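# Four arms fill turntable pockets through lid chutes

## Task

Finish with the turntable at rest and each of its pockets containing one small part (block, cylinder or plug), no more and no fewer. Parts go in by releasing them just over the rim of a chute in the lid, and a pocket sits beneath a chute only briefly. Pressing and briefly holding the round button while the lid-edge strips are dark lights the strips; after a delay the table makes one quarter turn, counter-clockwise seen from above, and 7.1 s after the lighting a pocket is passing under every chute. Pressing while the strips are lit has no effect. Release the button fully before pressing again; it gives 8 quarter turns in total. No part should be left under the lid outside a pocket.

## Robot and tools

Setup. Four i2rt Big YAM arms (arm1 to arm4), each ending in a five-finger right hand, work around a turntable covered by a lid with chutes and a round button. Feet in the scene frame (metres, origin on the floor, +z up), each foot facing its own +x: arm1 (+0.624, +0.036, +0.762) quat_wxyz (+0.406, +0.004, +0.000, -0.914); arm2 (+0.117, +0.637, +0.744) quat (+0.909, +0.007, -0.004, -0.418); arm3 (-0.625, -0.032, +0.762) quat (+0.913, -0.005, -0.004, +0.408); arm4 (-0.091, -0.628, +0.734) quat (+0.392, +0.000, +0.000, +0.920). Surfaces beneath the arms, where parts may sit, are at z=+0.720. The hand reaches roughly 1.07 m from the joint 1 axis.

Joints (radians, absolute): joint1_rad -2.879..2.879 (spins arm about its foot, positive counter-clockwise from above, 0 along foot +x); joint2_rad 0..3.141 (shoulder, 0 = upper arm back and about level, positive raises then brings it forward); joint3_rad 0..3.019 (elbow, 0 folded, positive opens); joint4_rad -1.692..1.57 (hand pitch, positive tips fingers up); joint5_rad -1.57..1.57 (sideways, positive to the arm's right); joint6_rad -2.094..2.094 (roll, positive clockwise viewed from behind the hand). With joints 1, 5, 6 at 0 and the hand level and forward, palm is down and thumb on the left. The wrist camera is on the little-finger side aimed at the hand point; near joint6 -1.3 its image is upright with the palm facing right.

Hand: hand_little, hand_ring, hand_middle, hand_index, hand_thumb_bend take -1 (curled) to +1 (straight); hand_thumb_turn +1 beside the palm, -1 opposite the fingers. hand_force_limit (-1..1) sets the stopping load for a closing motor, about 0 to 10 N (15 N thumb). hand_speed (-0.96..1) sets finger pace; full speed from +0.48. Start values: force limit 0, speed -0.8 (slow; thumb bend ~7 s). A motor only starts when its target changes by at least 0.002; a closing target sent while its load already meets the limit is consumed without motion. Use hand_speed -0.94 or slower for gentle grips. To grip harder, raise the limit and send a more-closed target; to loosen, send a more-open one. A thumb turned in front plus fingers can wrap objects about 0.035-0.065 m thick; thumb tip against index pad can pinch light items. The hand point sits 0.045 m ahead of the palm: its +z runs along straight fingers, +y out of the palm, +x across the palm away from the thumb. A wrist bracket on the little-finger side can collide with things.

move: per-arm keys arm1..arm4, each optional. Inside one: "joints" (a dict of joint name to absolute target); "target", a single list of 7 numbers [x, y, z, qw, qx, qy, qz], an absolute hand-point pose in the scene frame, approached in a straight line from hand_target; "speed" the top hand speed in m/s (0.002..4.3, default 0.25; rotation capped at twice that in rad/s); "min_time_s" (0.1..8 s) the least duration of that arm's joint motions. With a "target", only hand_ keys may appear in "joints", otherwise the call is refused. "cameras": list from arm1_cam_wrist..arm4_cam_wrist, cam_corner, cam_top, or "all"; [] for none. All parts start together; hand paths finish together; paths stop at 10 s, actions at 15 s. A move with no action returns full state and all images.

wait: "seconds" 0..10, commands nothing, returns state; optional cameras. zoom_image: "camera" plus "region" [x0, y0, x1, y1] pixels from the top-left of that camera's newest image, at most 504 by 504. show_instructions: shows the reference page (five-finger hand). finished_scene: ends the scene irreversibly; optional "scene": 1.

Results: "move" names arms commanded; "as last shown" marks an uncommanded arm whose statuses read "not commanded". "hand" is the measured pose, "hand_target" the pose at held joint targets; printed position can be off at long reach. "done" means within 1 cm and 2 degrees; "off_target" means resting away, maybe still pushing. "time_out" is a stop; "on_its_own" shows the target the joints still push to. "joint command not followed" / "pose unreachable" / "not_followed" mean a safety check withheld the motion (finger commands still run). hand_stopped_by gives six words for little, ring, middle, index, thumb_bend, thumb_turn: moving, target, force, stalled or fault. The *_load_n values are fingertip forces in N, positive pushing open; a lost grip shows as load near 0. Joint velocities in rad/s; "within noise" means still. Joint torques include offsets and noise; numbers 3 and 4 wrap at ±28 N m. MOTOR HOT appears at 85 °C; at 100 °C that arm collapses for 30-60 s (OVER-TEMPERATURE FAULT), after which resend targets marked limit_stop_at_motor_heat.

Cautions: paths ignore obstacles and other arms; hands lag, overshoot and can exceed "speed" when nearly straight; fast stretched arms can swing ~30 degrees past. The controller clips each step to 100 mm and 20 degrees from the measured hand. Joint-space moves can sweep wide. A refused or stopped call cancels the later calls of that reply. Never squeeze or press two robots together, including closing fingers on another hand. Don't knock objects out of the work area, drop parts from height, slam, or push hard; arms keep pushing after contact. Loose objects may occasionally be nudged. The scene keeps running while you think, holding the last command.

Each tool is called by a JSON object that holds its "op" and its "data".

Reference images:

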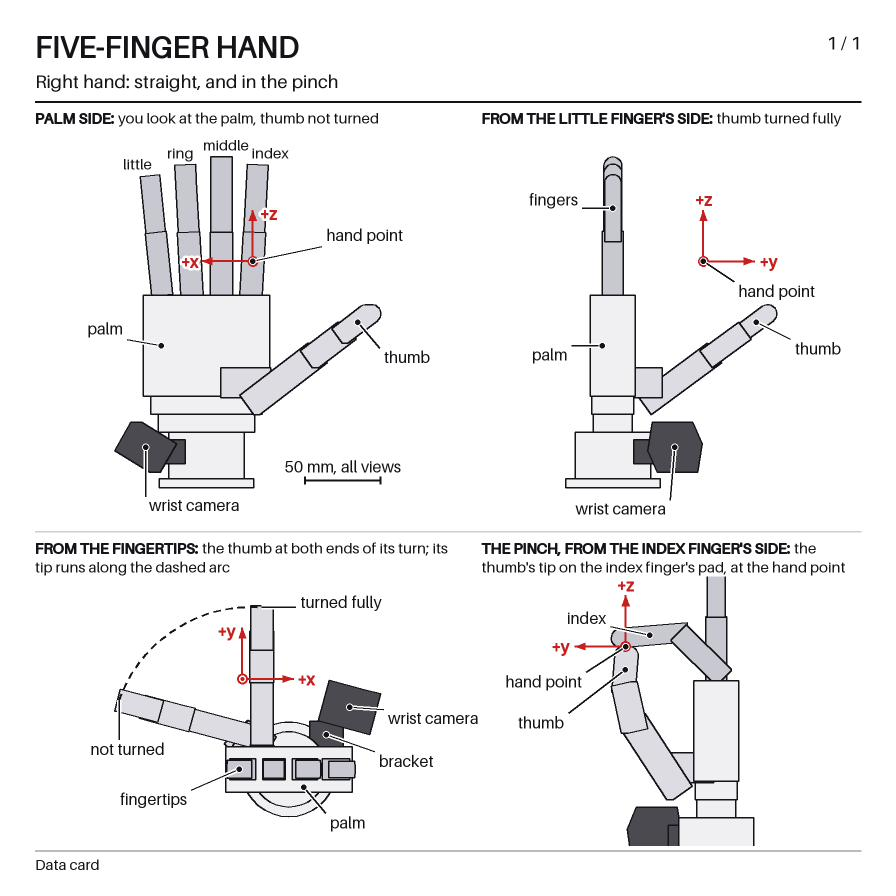

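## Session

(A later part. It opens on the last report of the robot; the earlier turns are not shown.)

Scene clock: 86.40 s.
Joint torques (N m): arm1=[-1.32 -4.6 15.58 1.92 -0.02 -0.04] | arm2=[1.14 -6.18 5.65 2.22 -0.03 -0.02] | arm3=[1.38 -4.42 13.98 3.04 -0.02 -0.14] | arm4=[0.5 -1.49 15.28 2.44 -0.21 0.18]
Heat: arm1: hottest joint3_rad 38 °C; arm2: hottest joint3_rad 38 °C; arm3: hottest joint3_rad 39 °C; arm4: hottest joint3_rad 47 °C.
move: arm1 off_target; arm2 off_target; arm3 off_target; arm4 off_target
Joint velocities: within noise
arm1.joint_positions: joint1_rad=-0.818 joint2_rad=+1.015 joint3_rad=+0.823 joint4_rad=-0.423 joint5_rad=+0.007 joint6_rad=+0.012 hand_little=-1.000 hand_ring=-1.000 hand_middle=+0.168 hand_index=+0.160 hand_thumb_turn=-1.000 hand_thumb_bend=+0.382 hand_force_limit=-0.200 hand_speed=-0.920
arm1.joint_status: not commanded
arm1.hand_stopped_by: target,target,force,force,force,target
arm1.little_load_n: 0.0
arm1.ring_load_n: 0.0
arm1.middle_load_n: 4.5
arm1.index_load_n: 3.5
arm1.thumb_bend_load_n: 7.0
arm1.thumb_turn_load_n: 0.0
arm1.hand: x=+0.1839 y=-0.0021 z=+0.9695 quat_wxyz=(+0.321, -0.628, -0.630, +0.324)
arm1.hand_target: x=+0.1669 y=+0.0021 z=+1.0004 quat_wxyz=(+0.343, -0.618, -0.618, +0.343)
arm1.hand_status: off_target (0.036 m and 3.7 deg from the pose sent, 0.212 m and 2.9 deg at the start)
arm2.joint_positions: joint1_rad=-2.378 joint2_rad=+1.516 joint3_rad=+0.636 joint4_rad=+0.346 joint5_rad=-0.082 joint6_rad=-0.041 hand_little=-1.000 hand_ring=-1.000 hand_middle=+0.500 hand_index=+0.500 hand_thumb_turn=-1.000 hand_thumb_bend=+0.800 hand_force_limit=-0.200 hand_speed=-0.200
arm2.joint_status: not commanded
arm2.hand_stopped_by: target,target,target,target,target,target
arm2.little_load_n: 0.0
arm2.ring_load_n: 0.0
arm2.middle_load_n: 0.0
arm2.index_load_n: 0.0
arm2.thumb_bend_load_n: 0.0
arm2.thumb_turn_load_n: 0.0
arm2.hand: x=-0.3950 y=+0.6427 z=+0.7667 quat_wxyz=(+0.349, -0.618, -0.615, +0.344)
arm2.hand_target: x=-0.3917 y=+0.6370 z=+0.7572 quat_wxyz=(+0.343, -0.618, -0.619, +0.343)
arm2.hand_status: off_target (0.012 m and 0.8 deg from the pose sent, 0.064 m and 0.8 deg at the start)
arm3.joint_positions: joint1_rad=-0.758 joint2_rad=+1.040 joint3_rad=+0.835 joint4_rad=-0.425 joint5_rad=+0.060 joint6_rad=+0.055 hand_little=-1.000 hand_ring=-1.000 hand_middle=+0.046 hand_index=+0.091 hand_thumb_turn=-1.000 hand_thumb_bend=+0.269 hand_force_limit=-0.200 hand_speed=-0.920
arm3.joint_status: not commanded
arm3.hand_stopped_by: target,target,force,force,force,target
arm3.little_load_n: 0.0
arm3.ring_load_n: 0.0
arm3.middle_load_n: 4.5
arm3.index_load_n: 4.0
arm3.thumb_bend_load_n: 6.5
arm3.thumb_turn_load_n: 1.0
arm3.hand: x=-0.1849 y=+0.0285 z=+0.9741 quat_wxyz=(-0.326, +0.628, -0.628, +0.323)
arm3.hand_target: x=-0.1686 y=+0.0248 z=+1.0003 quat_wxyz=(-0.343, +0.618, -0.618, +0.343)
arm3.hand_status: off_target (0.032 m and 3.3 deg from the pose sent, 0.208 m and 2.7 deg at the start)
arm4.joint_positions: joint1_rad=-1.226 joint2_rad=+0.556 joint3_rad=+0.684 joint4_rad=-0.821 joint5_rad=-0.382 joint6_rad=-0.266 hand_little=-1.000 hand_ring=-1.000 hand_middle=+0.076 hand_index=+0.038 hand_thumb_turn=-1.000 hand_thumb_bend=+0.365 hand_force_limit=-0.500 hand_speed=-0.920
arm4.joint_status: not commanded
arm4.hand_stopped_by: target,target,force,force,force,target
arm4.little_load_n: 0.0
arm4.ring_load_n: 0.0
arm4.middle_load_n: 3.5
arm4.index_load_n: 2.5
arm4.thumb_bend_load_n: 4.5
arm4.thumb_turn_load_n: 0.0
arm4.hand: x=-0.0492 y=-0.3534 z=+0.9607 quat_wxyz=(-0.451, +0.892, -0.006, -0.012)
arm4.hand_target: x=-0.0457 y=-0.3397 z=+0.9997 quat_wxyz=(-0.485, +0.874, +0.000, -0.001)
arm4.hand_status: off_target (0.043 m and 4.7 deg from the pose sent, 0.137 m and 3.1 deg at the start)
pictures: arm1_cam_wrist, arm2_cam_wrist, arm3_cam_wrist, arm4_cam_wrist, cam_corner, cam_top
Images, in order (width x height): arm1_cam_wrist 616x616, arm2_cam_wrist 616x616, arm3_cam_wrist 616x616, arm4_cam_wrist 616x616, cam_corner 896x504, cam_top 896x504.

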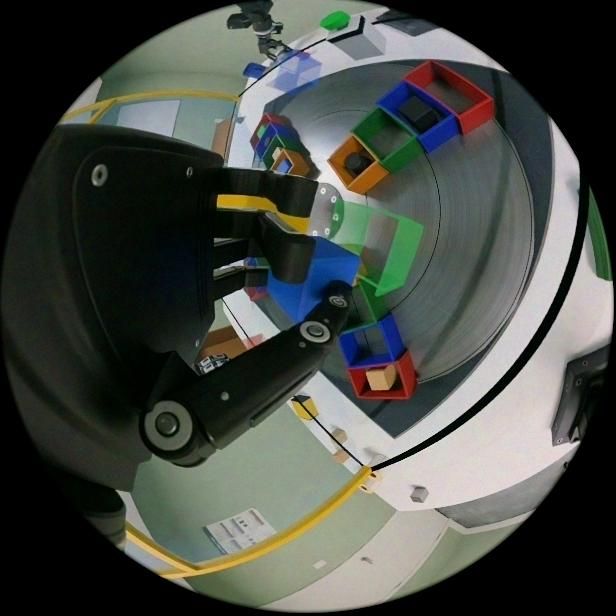

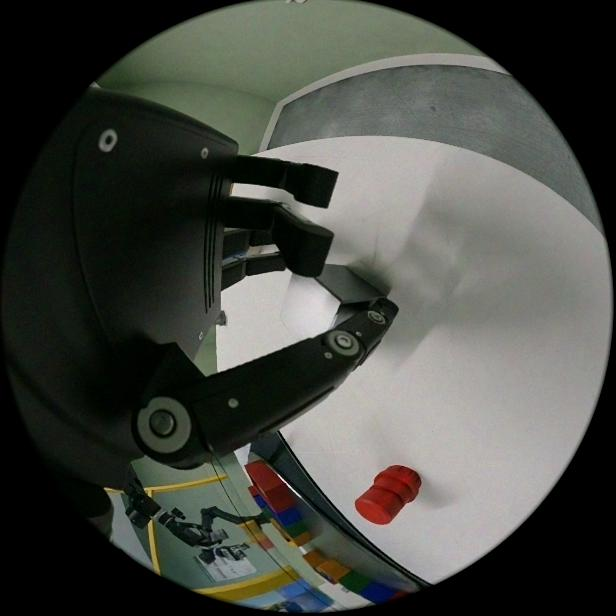

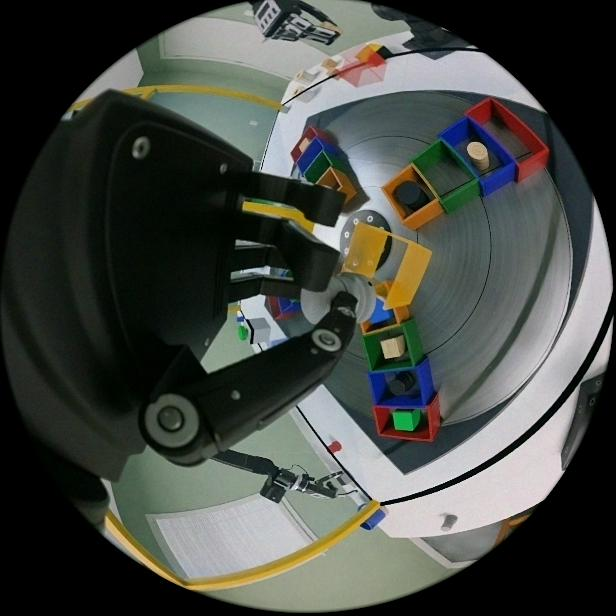

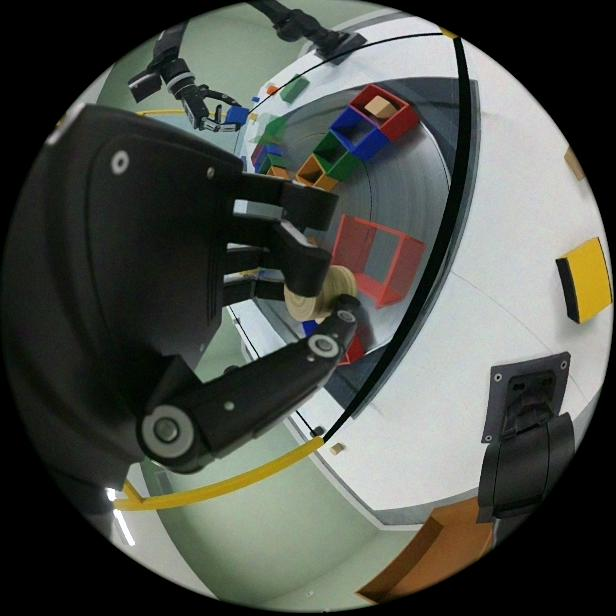

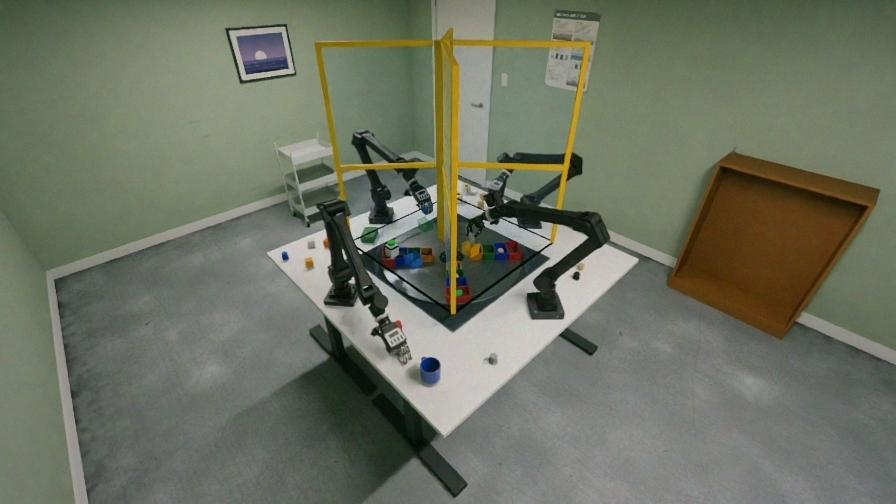

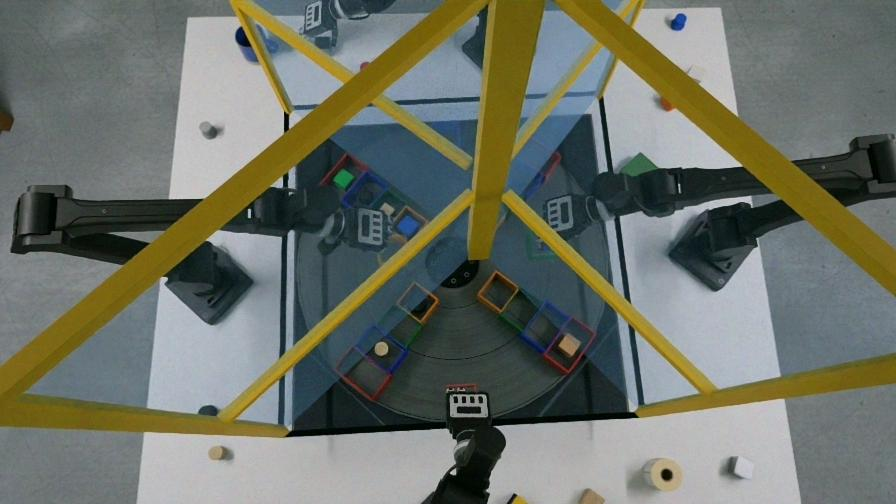

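{"op": "move", "data": {"arm1": {"target": [0.158, 0.020, 0.981, 0.3428, -0.6184, -0.6184, 0.3428], "speed": 0.15}, "arm2": {"joints": {"hand_speed": -0.85, "hand_force_limit": -0.1, "hand_thumb_bend": 0.45, "hand_index": 0.3, "hand_middle": 0.3}}, "arm3": {"target": [-0.1527, 0.0073, 0.966, 0.3428, -0.6184, 0.6184, -0.3428], "speed": 0.15}, "arm4": {"target": [-0.0295, -0.317, 0.979, 0.4848, -0.8746, 0.0, 0.0], "speed": 0.15}, "cameras": ["arm1_cam_wrist", "arm2_cam_wrist", "arm3_cam_wrist", "arm4_cam_wrist", "cam_top"]}}

{"op": "zoom_image", "data": {"camera": "arm1_cam_wrist", "region": [260, 180, 460, 380]}}

{"op": "zoom_image", "data": {"camera": "arm3_cam_wrist", "region": [260, 180, 460, 380]}}

{"op": "zoom_image", "data": {"camera": "arm4_cam_wrist", "region": [260, 180, 460, 380]}}

{"op": "zoom_image", "data": {"camera": "cam_top", "region": [360, 180, 600, 420]}}

Scene clock: 92.37 s.
Joint torques (N m): arm1=[-1.03 -4.89 13.12 1.94 -0.09 -0.04] | arm2=[1.44 -6.36 5.64 2.11 -0.01 -0.03] | arm3=[1.32 -5.19 10.47 3.19 -0.05 -0.16] | arm4=[-0.67 -2.32 12.74 2.48 -0.32 0.06]
Heat: arm1: hottest joint3_rad 38 °C; arm2: hottest joint3_rad 37 °C; arm3: hottest joint3_rad 41 °C; arm4: hottest joint3_rad 48 °C.
move: arm1 off_target; arm2 done; arm3 done; arm4 off_target
Joint velocities: within noise
arm1.joint_positions: joint1_rad=-0.873 joint2_rad=+1.049 joint3_rad=+0.823 joint4_rad=-0.361 joint5_rad=-0.038 joint6_rad=-0.016 hand_little=-1.000 hand_ring=-1.000 hand_middle=+0.168 hand_index=+0.160 hand_thumb_turn=-1.000 hand_thumb_bend=+0.382 hand_force_limit=-0.200 hand_speed=-0.920
arm1.joint_status: not commanded
arm1.hand_stopped_by: target,target,force,force,force,target
arm1.little_load_n: 0.0
arm1.ring_load_n: 0.0
arm1.middle_load_n: 4.5
arm1.index_load_n: 3.5
arm1.thumb_bend_load_n: 6.5
arm1.thumb_turn_load_n: 0.0
arm1.hand: x=+0.1688 y=+0.0154 z=+0.9668 quat_wxyz=(+0.329, -0.624, -0.625, +0.334)
arm1.hand_target: x=+0.1586 y=+0.0199 z=+0.9812 quat_wxyz=(+0.343, -0.618, -0.618, +0.343)
arm1.hand_status: off_target (0.018 m and 2.1 deg from the pose sent, 0.036 m and 3.7 deg at the start)
arm2.joint_positions: joint1_rad=-2.378 joint2_rad=+1.516 joint3_rad=+0.636 joint4_rad=+0.346 joint5_rad=-0.082 joint6_rad=-0.041 hand_little=-1.000 hand_ring=-1.000 hand_middle=+0.300 hand_index=+0.300 hand_thumb_turn=-1.000 hand_thumb_bend=+0.450 hand_force_limit=-0.100 hand_speed=-0.850
arm2.joint_status: all done
arm2.hand_stopped_by: target,target,target,target,target,target
arm2.little_load_n: 0.0
arm2.ring_load_n: 0.0
arm2.middle_load_n: 0.0
arm2.index_load_n: 0.0
arm2.thumb_bend_load_n: 0.5
arm2.thumb_turn_load_n: 0.0
arm2.hand: x=-0.3950 y=+0.6427 z=+0.7667 quat_wxyz=(+0.349, -0.618, -0.615, +0.344)
arm2.hand_target: x=-0.3917 y=+0.6370 z=+0.7572 quat_wxyz=(+0.343, -0.618, -0.619, +0.343)
arm2.hand_status: not commanded
arm3.joint_positions: joint1_rad=-0.813 joint2_rad=+1.104 joint3_rad=+0.828 joint4_rad=-0.312 joint5_rad=+0.014 joint6_rad=+0.026 hand_little=-1.000 hand_ring=-1.000 hand_middle=+0.046 hand_index=+0.091 hand_thumb_turn=-1.000 hand_thumb_bend=+0.269 hand_force_limit=-0.200 hand_speed=-0.920
arm3.joint_status: not commanded
arm3.hand_stopped_by: target,target,force,force,force,target
arm3.little_load_n: 0.0
arm3.ring_load_n: 0.5
arm3.middle_load_n: 4.5
arm3.index_load_n: 4.0
arm3.thumb_bend_load_n: 6.5
arm3.thumb_turn_load_n: 1.0
arm3.hand: x=-0.1583 y=+0.0119 z=+0.9642 quat_wxyz=(-0.340, +0.620, -0.622, +0.335)
arm3.hand_target: x=-0.1528 y=+0.0072 z=+0.9663 quat_wxyz=(-0.343, +0.618, -0.618, +0.343)
arm3.hand_status: done (0.007 m and 1.1 deg from the pose sent, 0.039 m and 3.3 deg at the start)
arm4.joint_positions: joint1_rad=-1.234 joint2_rad=+0.634 joint3_rad=+0.684 joint4_rad=-0.717 joint5_rad=-0.397 joint6_rad=-0.266 hand_little=-1.000 hand_ring=-1.000 hand_middle=+0.076 hand_index=+0.038 hand_thumb_turn=-1.000 hand_thumb_bend=+0.365 hand_force_limit=-0.500 hand_speed=-0.920
arm4.joint_status: not commanded
arm4.hand_stopped_by: target,target,force,force,force,target
arm4.little_load_n: 0.5
arm4.ring_load_n: 0.0
arm4.middle_load_n: 3.5
arm4.index_load_n: 3.0
arm4.thumb_bend_load_n: 4.0
arm4.thumb_turn_load_n: 0.0
arm4.hand: x=-0.0366 y=-0.3276 z=+0.9571 quat_wxyz=(-0.463, +0.886, -0.004, -0.012)
arm4.hand_target: x=-0.0299 y=-0.3181 z=+0.9791 quat_wxyz=(-0.485, +0.875, +0.000, +0.000)
arm4.hand_status: off_target (0.025 m and 3.2 deg from the pose sent, 0.045 m and 4.7 deg at the start)
Images, in order (width x height): arm1_cam_wrist 616x616, arm2_cam_wrist 616x616, arm3_cam_wrist 616x616, arm4_cam_wrist 616x616, cam_top 896x504.

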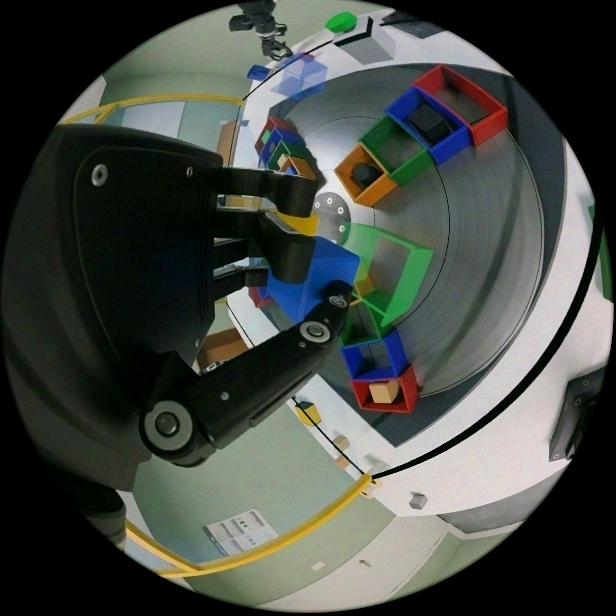

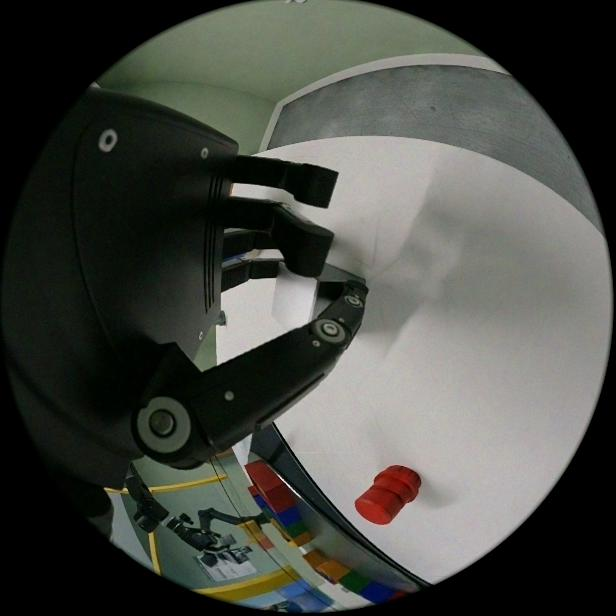

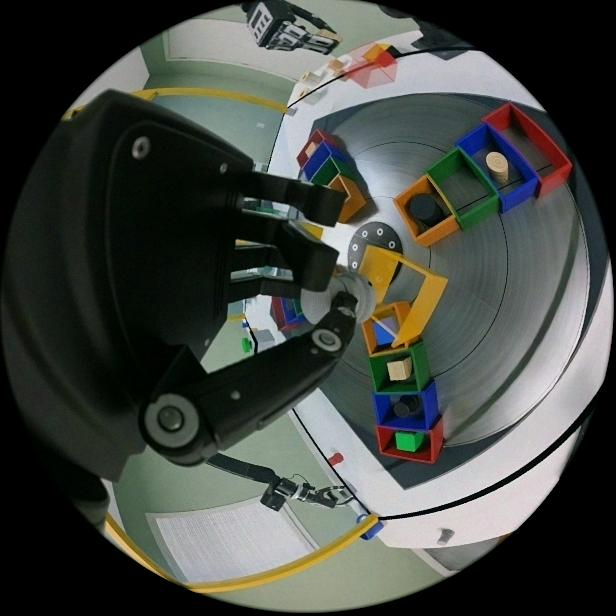

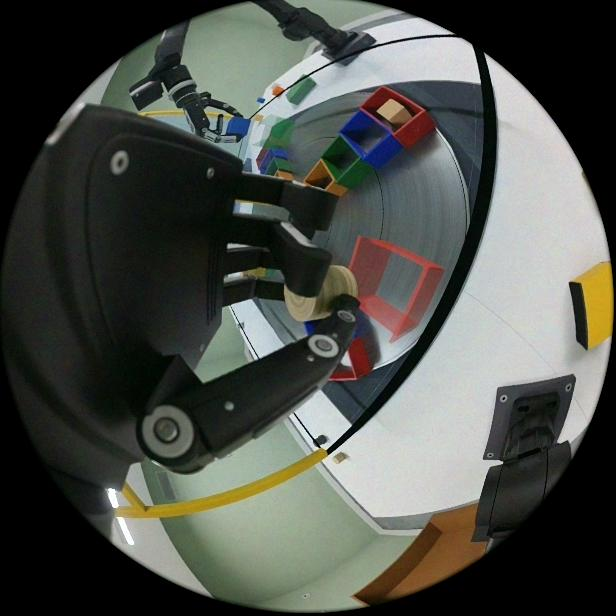

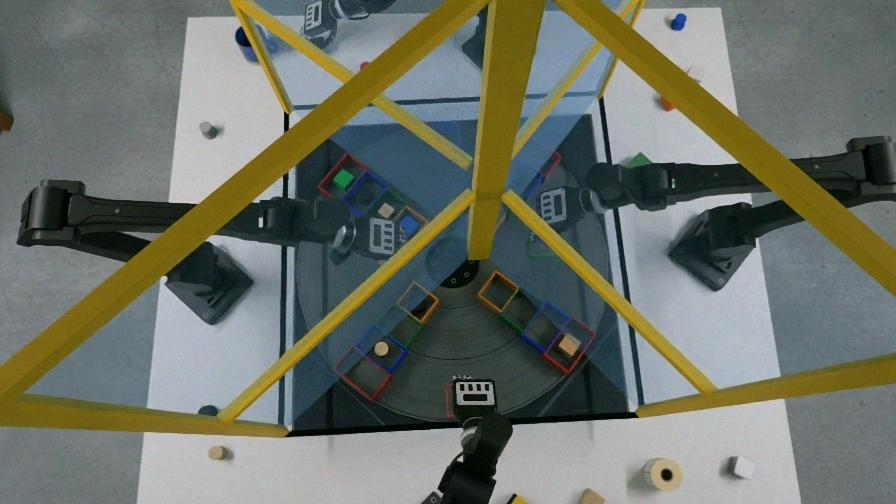

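Scaled by 2.520 from the camera's image (finer frame: 880x880).

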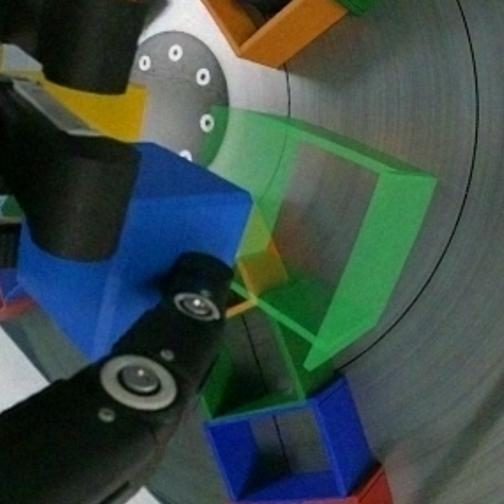

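Scaled by 2.520 from the camera's image (finer frame: 880x880).

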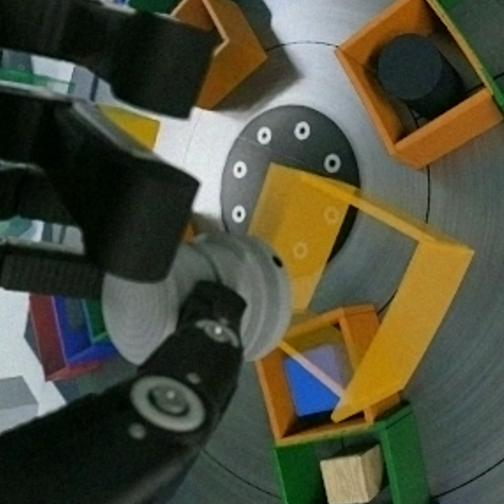

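Scaled by 2.520 from the camera's image (finer frame: 880x880).

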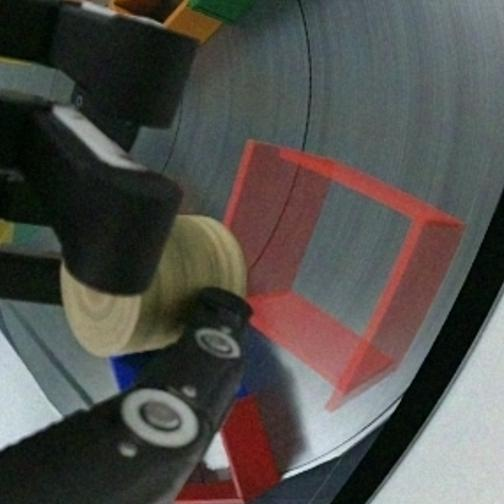

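Scaled by 2.100 from the camera's image (finer frame: 1280x720).

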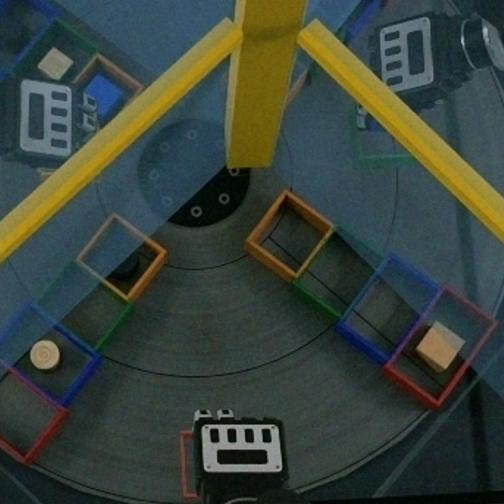

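{"op": "move", "data": {"arm1": {"target": [0.166, 0.0265, 0.981, 0.3428, -0.6184, -0.6184, 0.3428], "speed": 0.15}, "arm2": {"joints": {"hand_speed": -0.92, "hand_force_limit": -0.2, "hand_thumb_bend": 0.2, "hand_index": -0.4, "hand_middle": -0.4}}, "arm3": {"target": [-0.167, 0.0065, 0.956, 0.3428, -0.6184, 0.6184, -0.3428], "speed": 0.15}, "arm4": {"target": [-0.0235, -0.327, 0.965, 0.4848, -0.8746, 0.0, 0.0], "speed": 0.15}, "cameras": ["arm1_cam_wrist", "arm2_cam_wrist", "arm3_cam_wrist", "arm4_cam_wrist"]}}

{"op": "zoom_image", "data": {"camera": "arm1_cam_wrist", "region": [260, 180, 460, 380]}}

{"op": "zoom_image", "data": {"camera": "arm3_cam_wrist", "region": [260, 180, 460, 380]}}

{"op": "zoom_image", "data": {"camera": "arm4_cam_wrist", "region": [260, 180, 460, 380]}}

Scene clock: 100.83 s.
Joint torques (N m): arm1=[-1.14 -5.89 11.88 1.69 -0.11 -0.05] | arm2=[1.03 -6.36 5.68 2.18 -0.03 -0.01] | arm3=[1.32 -6.3 10.4 3.06 -0.05 -0.14] | arm4=[-0.73 -2.9 9.52 2.5 -0.4 -0.07]
Heat: arm1: hottest joint3_rad 39 °C; arm2: hottest joint3_rad 36 °C; arm3: hottest joint3_rad 42 °C; arm4: hottest joint3_rad 48 °C.
move: arm1 off_target; arm2 off_target; arm3 off_target; arm4 done
Joint velocities: within noise
arm1.joint_positions: joint1_rad=-0.893 joint2_rad=+1.042 joint3_rad=+0.823 joint4_rad=-0.361 joint5_rad=-0.056 joint6_rad=-0.027 hand_little=-1.000 hand_ring=-1.000 hand_middle=+0.168 hand_index=+0.160 hand_thumb_turn=-1.000 hand_thumb_bend=+0.382 hand_force_limit=-0.200 hand_speed=-0.920
arm1.joint_status: not commanded
arm1.hand_stopped_by: target,target,force,force,force,target
arm1.little_load_n: 0.0
arm1.ring_load_n: 0.0
arm1.middle_load_n: 4.0
arm1.index_load_n: 3.5
arm1.thumb_bend_load_n: 7.0
arm1.thumb_turn_load_n: 0.0
arm1.hand: x=+0.1697 y=+0.0215 z=+0.9702 quat_wxyz=(+0.332, -0.622, -0.624, +0.337)
arm1.hand_target: x=+0.1661 y=+0.0264 z=+0.9811 quat_wxyz=(+0.343, -0.618, -0.618, +0.343)
arm1.hand_status: off_target (0.012 m and 1.6 deg from the pose sent, 0.018 m and 2.1 deg at the start)
arm2.joint_positions: joint1_rad=-2.378 joint2_rad=+1.516 joint3_rad=+0.636 joint4_rad=+0.346 joint5_rad=-0.082 joint6_rad=-0.041 hand_little=-1.000 hand_ring=-1.000 hand_middle=-0.154 hand_index=+0.160 hand_thumb_turn=-1.000 hand_thumb_bend=+0.325 hand_force_limit=-0.200 hand_speed=-0.920
arm2.joint_status: hand_middle off_target (ended at -0.154, target -0.400); hand_index off_target (ended at +0.160, target -0.400); hand_thumb_bend off_target (ended at +0.325, target +0.200); the others done
arm2.hand_stopped_by: target,target,force,force,force,target
arm2.little_load_n: 0.0
arm2.ring_load_n: 0.0
arm2.middle_load_n: 4.0
arm2.index_load_n: 5.5
arm2.thumb_bend_load_n: 8.0
arm2.thumb_turn_load_n: 2.5
arm2.hand: x=-0.3950 y=+0.6428 z=+0.7667 quat_wxyz=(+0.349, -0.618, -0.615, +0.344)
arm2.hand_target: x=-0.3917 y=+0.6371 z=+0.7572 quat_wxyz=(+0.343, -0.618, -0.618, +0.343)
arm2.hand_status: not commanded
arm3.joint_positions: joint1_rad=-0.813 joint2_rad=+1.089 joint3_rad=+0.777 joint4_rad=-0.295 joint5_rad=+0.014 joint6_rad=+0.026 hand_little=-1.000 hand_ring=-1.000 hand_middle=+0.046 hand_index=+0.091 hand_thumb_turn=-1.000 hand_thumb_bend=+0.269 hand_force_limit=-0.200 hand_speed=-0.920
arm3.joint_status: not commanded
arm3.hand_stopped_by: target,target,force,force,force,target
arm3.little_load_n: 0.0
arm3.ring_load_n: 0.0
arm3.middle_load_n: 4.5
arm3.index_load_n: 4.0
arm3.thumb_bend_load_n: 6.5
arm3.thumb_turn_load_n: 0.5
arm3.hand: x=-0.1716 y=+0.0115 z=+0.9454 quat_wxyz=(-0.334, +0.624, -0.625, +0.329)
arm3.hand_target: x=-0.1671 y=+0.0065 z=+0.9561 quat_wxyz=(-0.342, +0.618, -0.619, +0.343)
arm3.hand_status: off_target (0.013 m and 2.1 deg from the pose sent, 0.013 m and 1.1 deg at the start)
arm4.joint_positions: joint1_rad=-1.284 joint2_rad=+0.627 joint3_rad=+0.684 joint4_rad=-0.709 joint5_rad=-0.436 joint6_rad=-0.284 hand_little=-1.000 hand_ring=-1.000 hand_middle=+0.076 hand_index=+0.038 hand_thumb_turn=-1.000 hand_thumb_bend=+0.365 hand_force_limit=-0.500 hand_speed=-0.920
arm4.joint_status: not commanded
arm4.hand_stopped_by: target,target,force,force,force,target
arm4.little_load_n: 0.0
arm4.ring_load_n: 0.0
arm4.middle_load_n: 3.5
arm4.index_load_n: 3.0
arm4.thumb_bend_load_n: 4.0
arm4.thumb_turn_load_n: 0.0
arm4.hand: x=-0.0276 y=-0.3291 z=+0.9622 quat_wxyz=(-0.474, +0.880, -0.007, -0.010)
arm4.hand_target: x=-0.0236 y=-0.3271 z=+0.9650 quat_wxyz=(-0.484, +0.875, +0.000, +0.000)
arm4.hand_status: done (0.005 m and 1.9 deg from the pose sent, 0.015 m and 3.2 deg at the start)
Images, in order (width x height): arm1_cam_wrist 616x616, arm2_cam_wrist 616x616, arm3_cam_wrist 616x616, arm4_cam_wrist 616x616.

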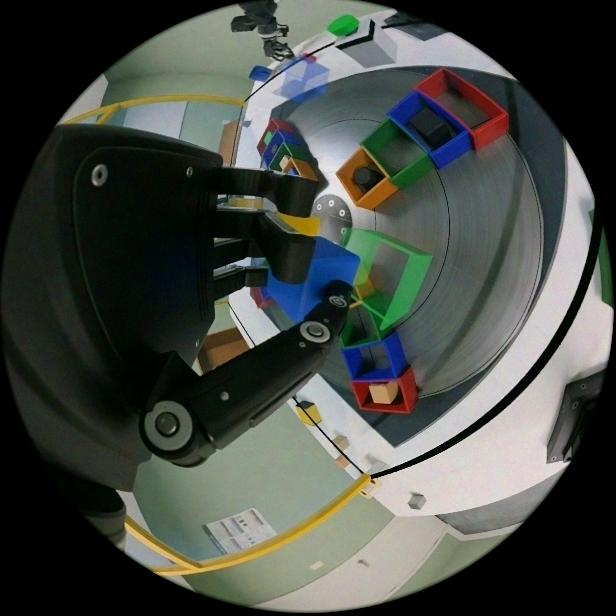

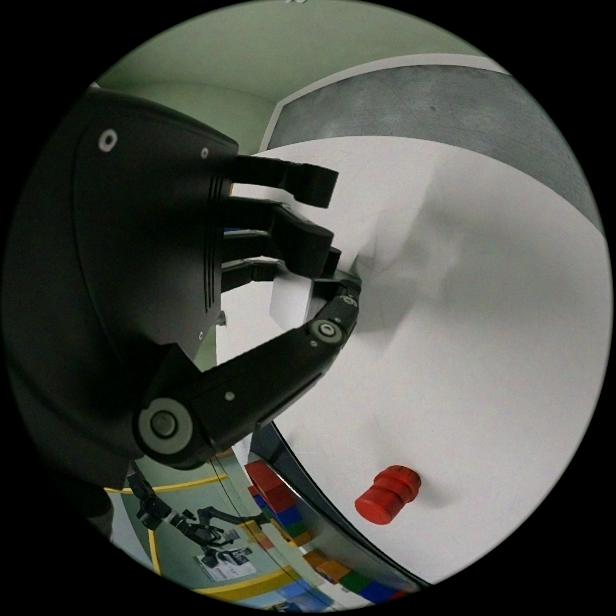

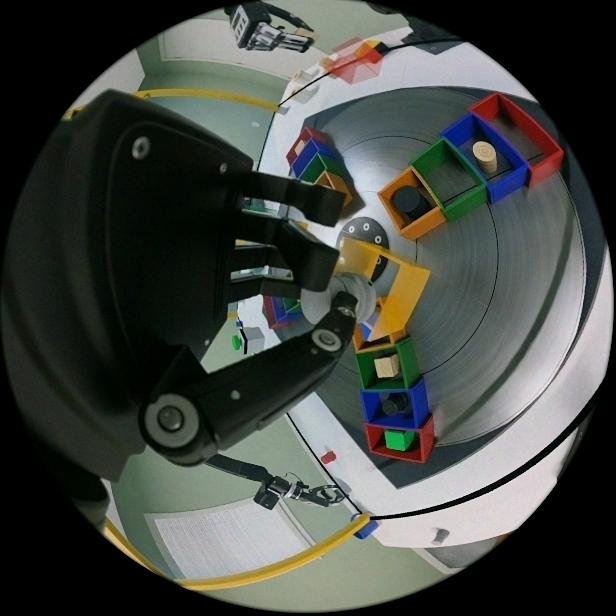

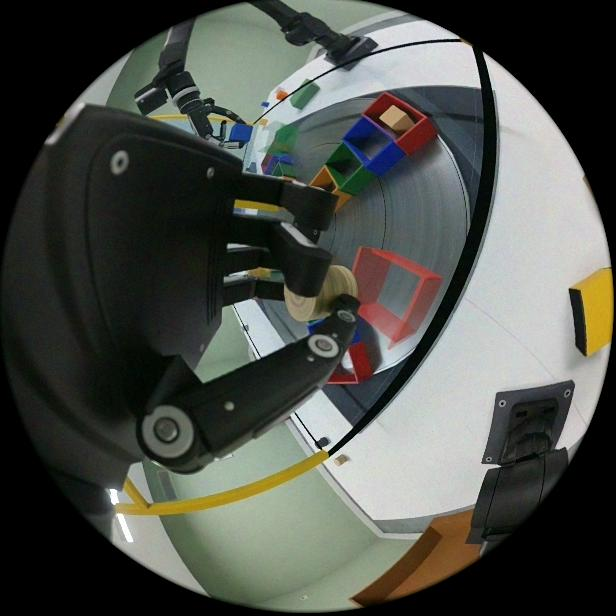

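Scaled by 2.520 from the camera's image (finer frame: 880x880).

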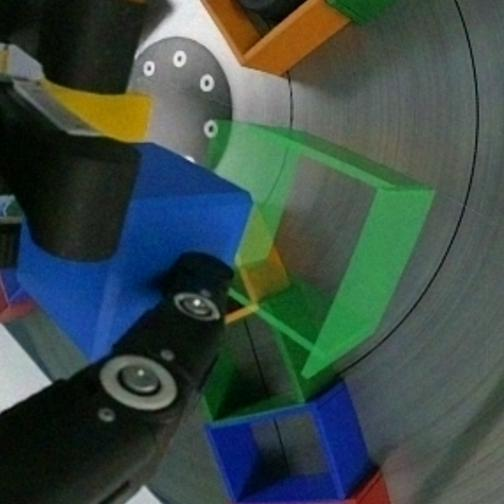

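Scaled by 2.520 from the camera's image (finer frame: 880x880).

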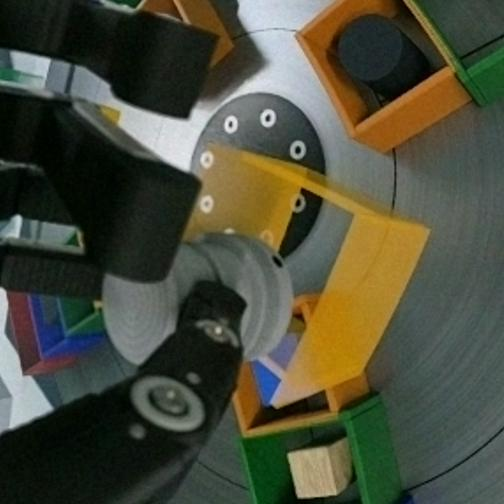

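Scaled by 2.520 from the camera's image (finer frame: 880x880).

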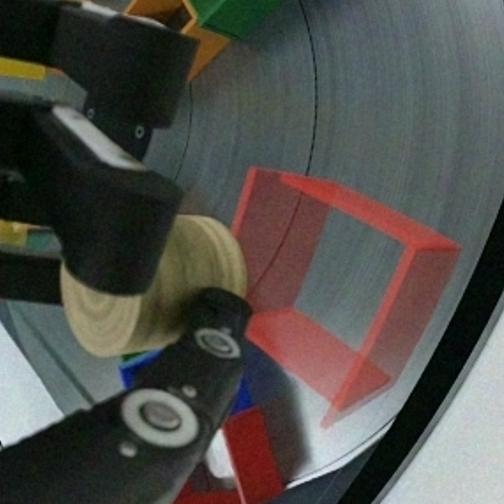

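{"op": "move", "data": {"arm1": {"target": [0.168, 0.029, 0.950, 0.3428, -0.6184, -0.6184, 0.3428], "speed": 0.08}, "arm2": {"joints": {"hand_speed": -0.5, "hand_index": 0.5, "hand_middle": 0.5, "hand_thumb_bend": 0.5}}, "arm3": {"target": [-0.160, 0.0065, 0.935, 0.3428, -0.6184, 0.6184, -0.3428], "speed": 0.08}, "arm4": {"target": [-0.028, -0.333, 0.935, 0.4848, -0.8746, 0.0, 0.0], "speed": 0.08}, "cameras": ["all"]}}

{"op": "zoom_image", "data": {"camera": "arm1_cam_wrist", "region": [260, 180, 460, 380]}}

{"op": "zoom_image", "data": {"camera": "arm3_cam_wrist", "region": [260, 180, 460, 380]}}

{"op": "zoom_image", "data": {"camera": "arm4_cam_wrist", "region": [260, 180, 460, 380]}}

{"op": "zoom_image", "data": {"camera": "cam_corner", "region": [350, 170, 560, 320]}}

{"op": "zoom_image", "data": {"camera": "cam_top", "region": [360, 180, 600, 420]}}

Scene clock: 106.50 s.
Joint torques (N m): arm1=[-1.03 -4.37 10.99 2 -0.12 -0.04] | arm2=[1.2 -6.42 5.63 2.19 -0.02 -0.01] | arm3=[1.2 -4.54 10.14 3.08 -0.04 -0.14] | arm4=[-0.38 -2.73 9.62 2.48 -0.24 -0.04]
Heat: arm1: hottest joint3_rad 39 °C; arm2: hottest joint3_rad 36 °C; arm3: hottest joint3_rad 42 °C; arm4: hottest joint3_rad 47 °C.
move: arm1 done; arm2 done; arm3 done; arm4 done
Joint velocities: within noise
arm1.joint_positions: joint1_rad=-0.900 joint2_rad=+1.046 joint3_rad=+0.761 joint4_rad=-0.279 joint5_rad=-0.063 joint6_rad=-0.031 hand_little=-1.000 hand_ring=-1.000 hand_middle=+0.168 hand_index=+0.160 hand_thumb_turn=-1.000 hand_thumb_bend=+0.382 hand_force_limit=-0.200 hand_speed=-0.920
arm1.joint_status: not commanded
arm1.hand_stopped_by: target,target,force,force,force,target
arm1.little_load_n: 0.0
arm1.ring_load_n: 0.0
arm1.middle_load_n: 4.5
arm1.index_load_n: 3.5
arm1.thumb_bend_load_n: 7.0
arm1.thumb_turn_load_n: 0.0
arm1.hand: x=+0.1717 y=+0.0237 z=+0.9494 quat_wxyz=(+0.337, -0.619, -0.622, +0.342)
arm1.hand_target: x=+0.1681 y=+0.0290 z=+0.9500 quat_wxyz=(+0.343, -0.618, -0.618, +0.343)
arm1.hand_status: done (0.007 m and 0.8 deg from the pose sent, 0.022 m and 1.7 deg at the start)
arm2.joint_positions: joint1_rad=-2.378 joint2_rad=+1.516 joint3_rad=+0.636 joint4_rad=+0.346 joint5_rad=-0.082 joint6_rad=-0.041 hand_little=-1.000 hand_ring=-1.000 hand_middle=+0.500 hand_index=+0.500 hand_thumb_turn=-1.000 hand_thumb_bend=+0.500 hand_force_limit=-0.200 hand_speed=-0.500
arm2.joint_status: all done
arm2.hand_stopped_by: target,target,target,target,target,target
arm2.little_load_n: 0.0
arm2.ring_load_n: 0.0
arm2.middle_load_n: 0.0
arm2.index_load_n: 0.0
arm2.thumb_bend_load_n: 0.0
arm2.thumb_turn_load_n: 0.0
arm2.hand: x=-0.3950 y=+0.6428 z=+0.7668 quat_wxyz=(+0.349, -0.618, -0.615, +0.344)
arm2.hand_target: x=-0.3917 y=+0.6371 z=+0.7572 quat_wxyz=(+0.343, -0.619, -0.618, +0.343)
arm2.hand_status: not commanded
arm3.joint_positions: joint1_rad=-0.813 joint2_rad=+1.110 joint3_rad=+0.750 joint4_rad=-0.224 joint5_rad=+0.013 joint6_rad=+0.026 hand_little=-1.000 hand_ring=-1.000 hand_middle=+0.046 hand_index=+0.091 hand_thumb_turn=-1.000 hand_thumb_bend=+0.269 hand_force_limit=-0.200 hand_speed=-0.920
arm3.joint_status: not commanded
arm3.hand_stopped_by: target,target,force,force,force,target
arm3.little_load_n: 0.0
arm3.ring_load_n: 0.0
arm3.middle_load_n: 4.5
arm3.index_load_n: 3.5
arm3.thumb_bend_load_n: 6.5
arm3.thumb_turn_load_n: 1.0
arm3.hand: x=-0.1654 y=+0.0116 z=+0.9342 quat_wxyz=(-0.341, +0.620, -0.621, +0.336)
arm3.hand_target: x=-0.1601 y=+0.0064 z=+0.9352 quat_wxyz=(-0.343, +0.618, -0.618, +0.343)
arm3.hand_status: done (0.007 m and 0.9 deg from the pose sent, 0.016 m and 2.1 deg at the start)
arm4.joint_positions: joint1_rad=-1.284 joint2_rad=+0.597 joint3_rad=+0.595 joint4_rad=-0.650 joint5_rad=-0.436 joint6_rad=-0.284 hand_little=-1.000 hand_ring=-1.000 hand_middle=+0.076 hand_index=+0.038 hand_thumb_turn=-1.000 hand_thumb_bend=+0.365 hand_force_limit=-0.500 hand_speed=-0.920
arm4.joint_status: not commanded
arm4.hand_stopped_by: target,target,force,force,force,target
arm4.little_load_n: 0.0
arm4.ring_load_n: 0.0
arm4.middle_load_n: 3.5
arm4.index_load_n: 3.0
arm4.thumb_bend_load_n: 4.0
arm4.thumb_turn_load_n: 0.0
arm4.hand: x=-0.0313 y=-0.3356 z=+0.9317 quat_wxyz=(-0.474, +0.880, -0.007, -0.010)
arm4.hand_target: x=-0.0280 y=-0.3331 z=+0.9352 quat_wxyz=(-0.485, +0.875, +0.000, +0.000)
arm4.hand_status: done (0.005 m and 1.9 deg from the pose sent, 0.028 m and 1.9 deg at the start)
pictures: arm1_cam_wrist, arm2_cam_wrist, arm3_cam_wrist, arm4_cam_wrist, cam_corner, cam_top
Images, in order (width x height): arm1_cam_wrist 616x616, arm2_cam_wrist 616x616, arm3_cam_wrist 616x616, arm4_cam_wrist 616x616, cam_corner 896x504, cam_top 896x504.

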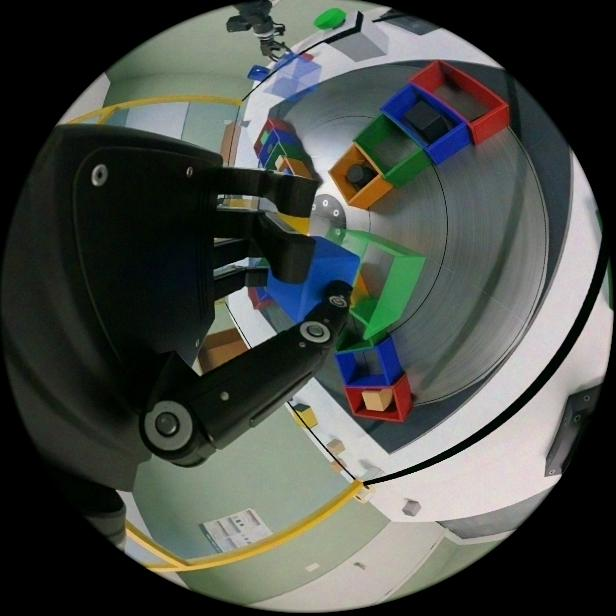

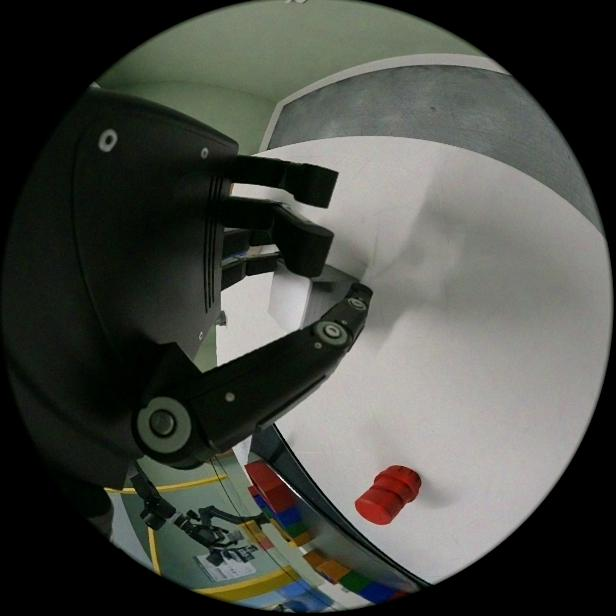

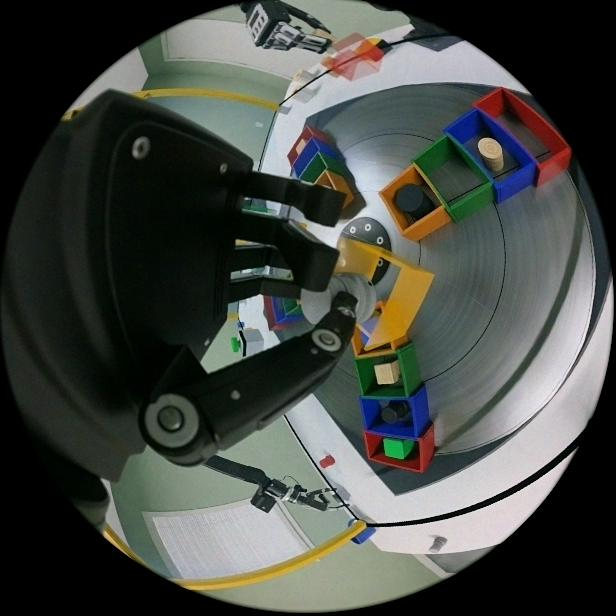

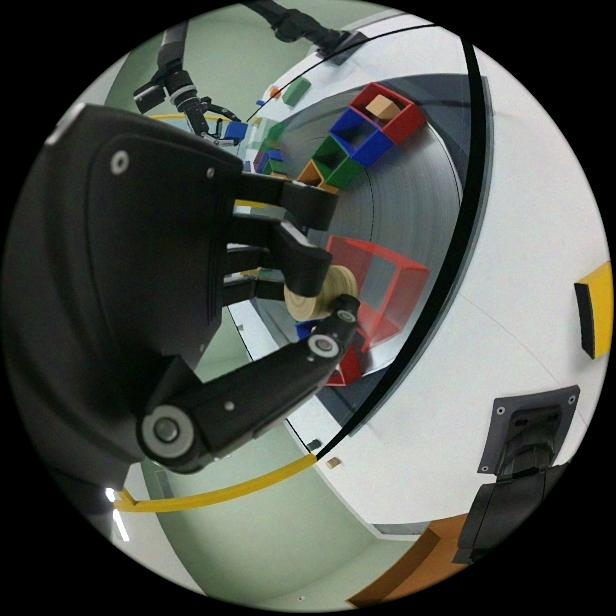

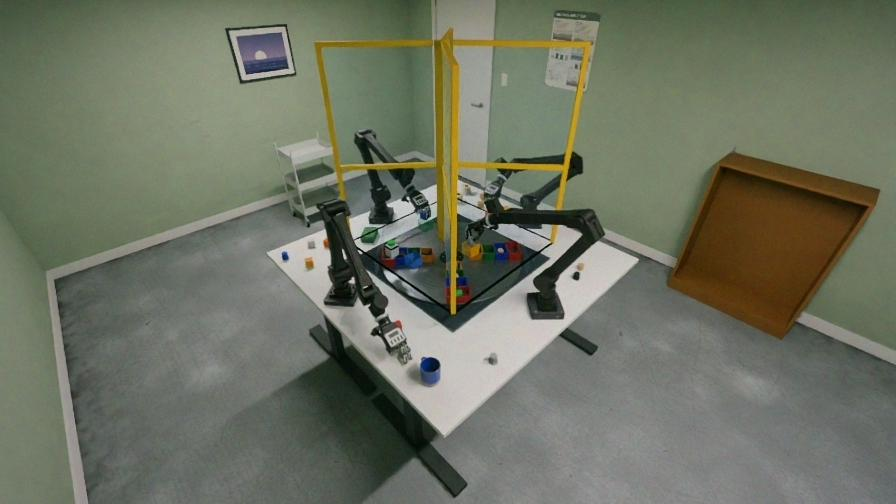

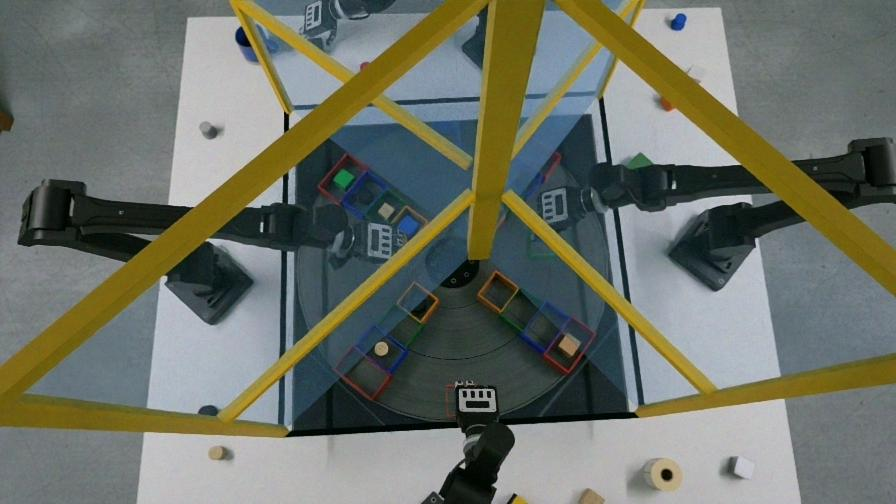

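Scaled by 2.520 from the camera's image (finer frame: 880x880).

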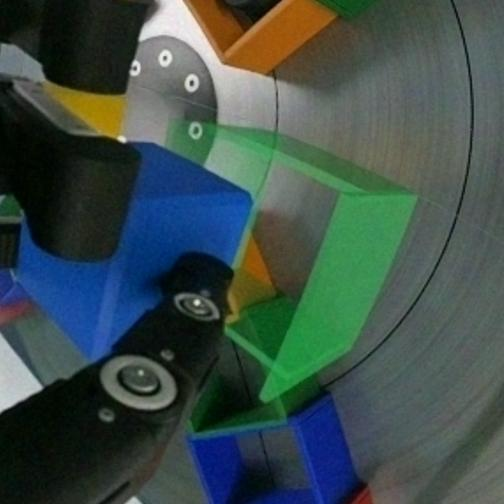

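Scaled by 2.520 from the camera's image (finer frame: 880x880).

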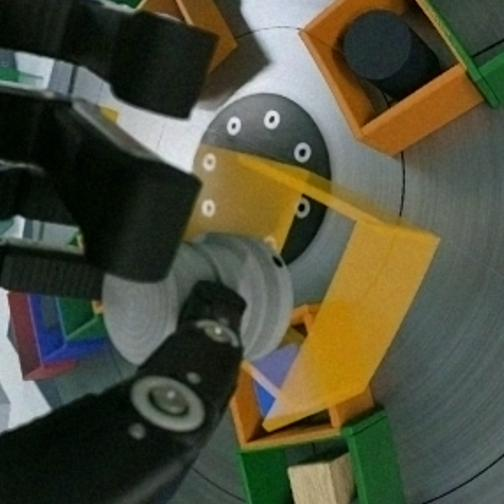

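Scaled by 2.520 from the camera's image (finer frame: 880x880).

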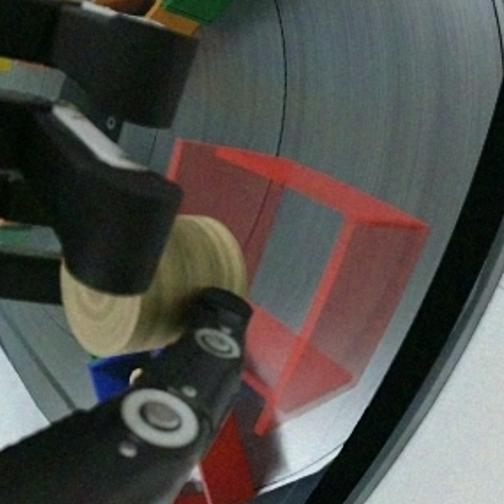

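Scaled by 2.400 from the camera's image (finer frame: 1280x720).

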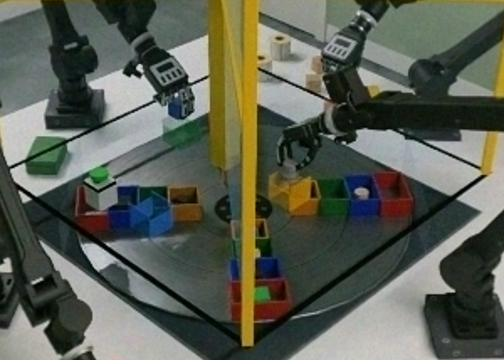

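Scaled by 2.100 from the camera's image (finer frame: 1280x720).

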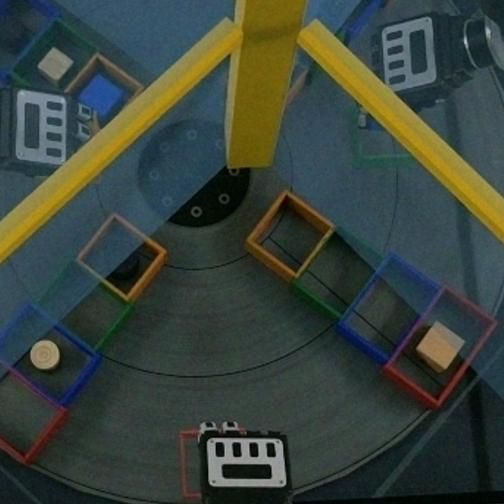

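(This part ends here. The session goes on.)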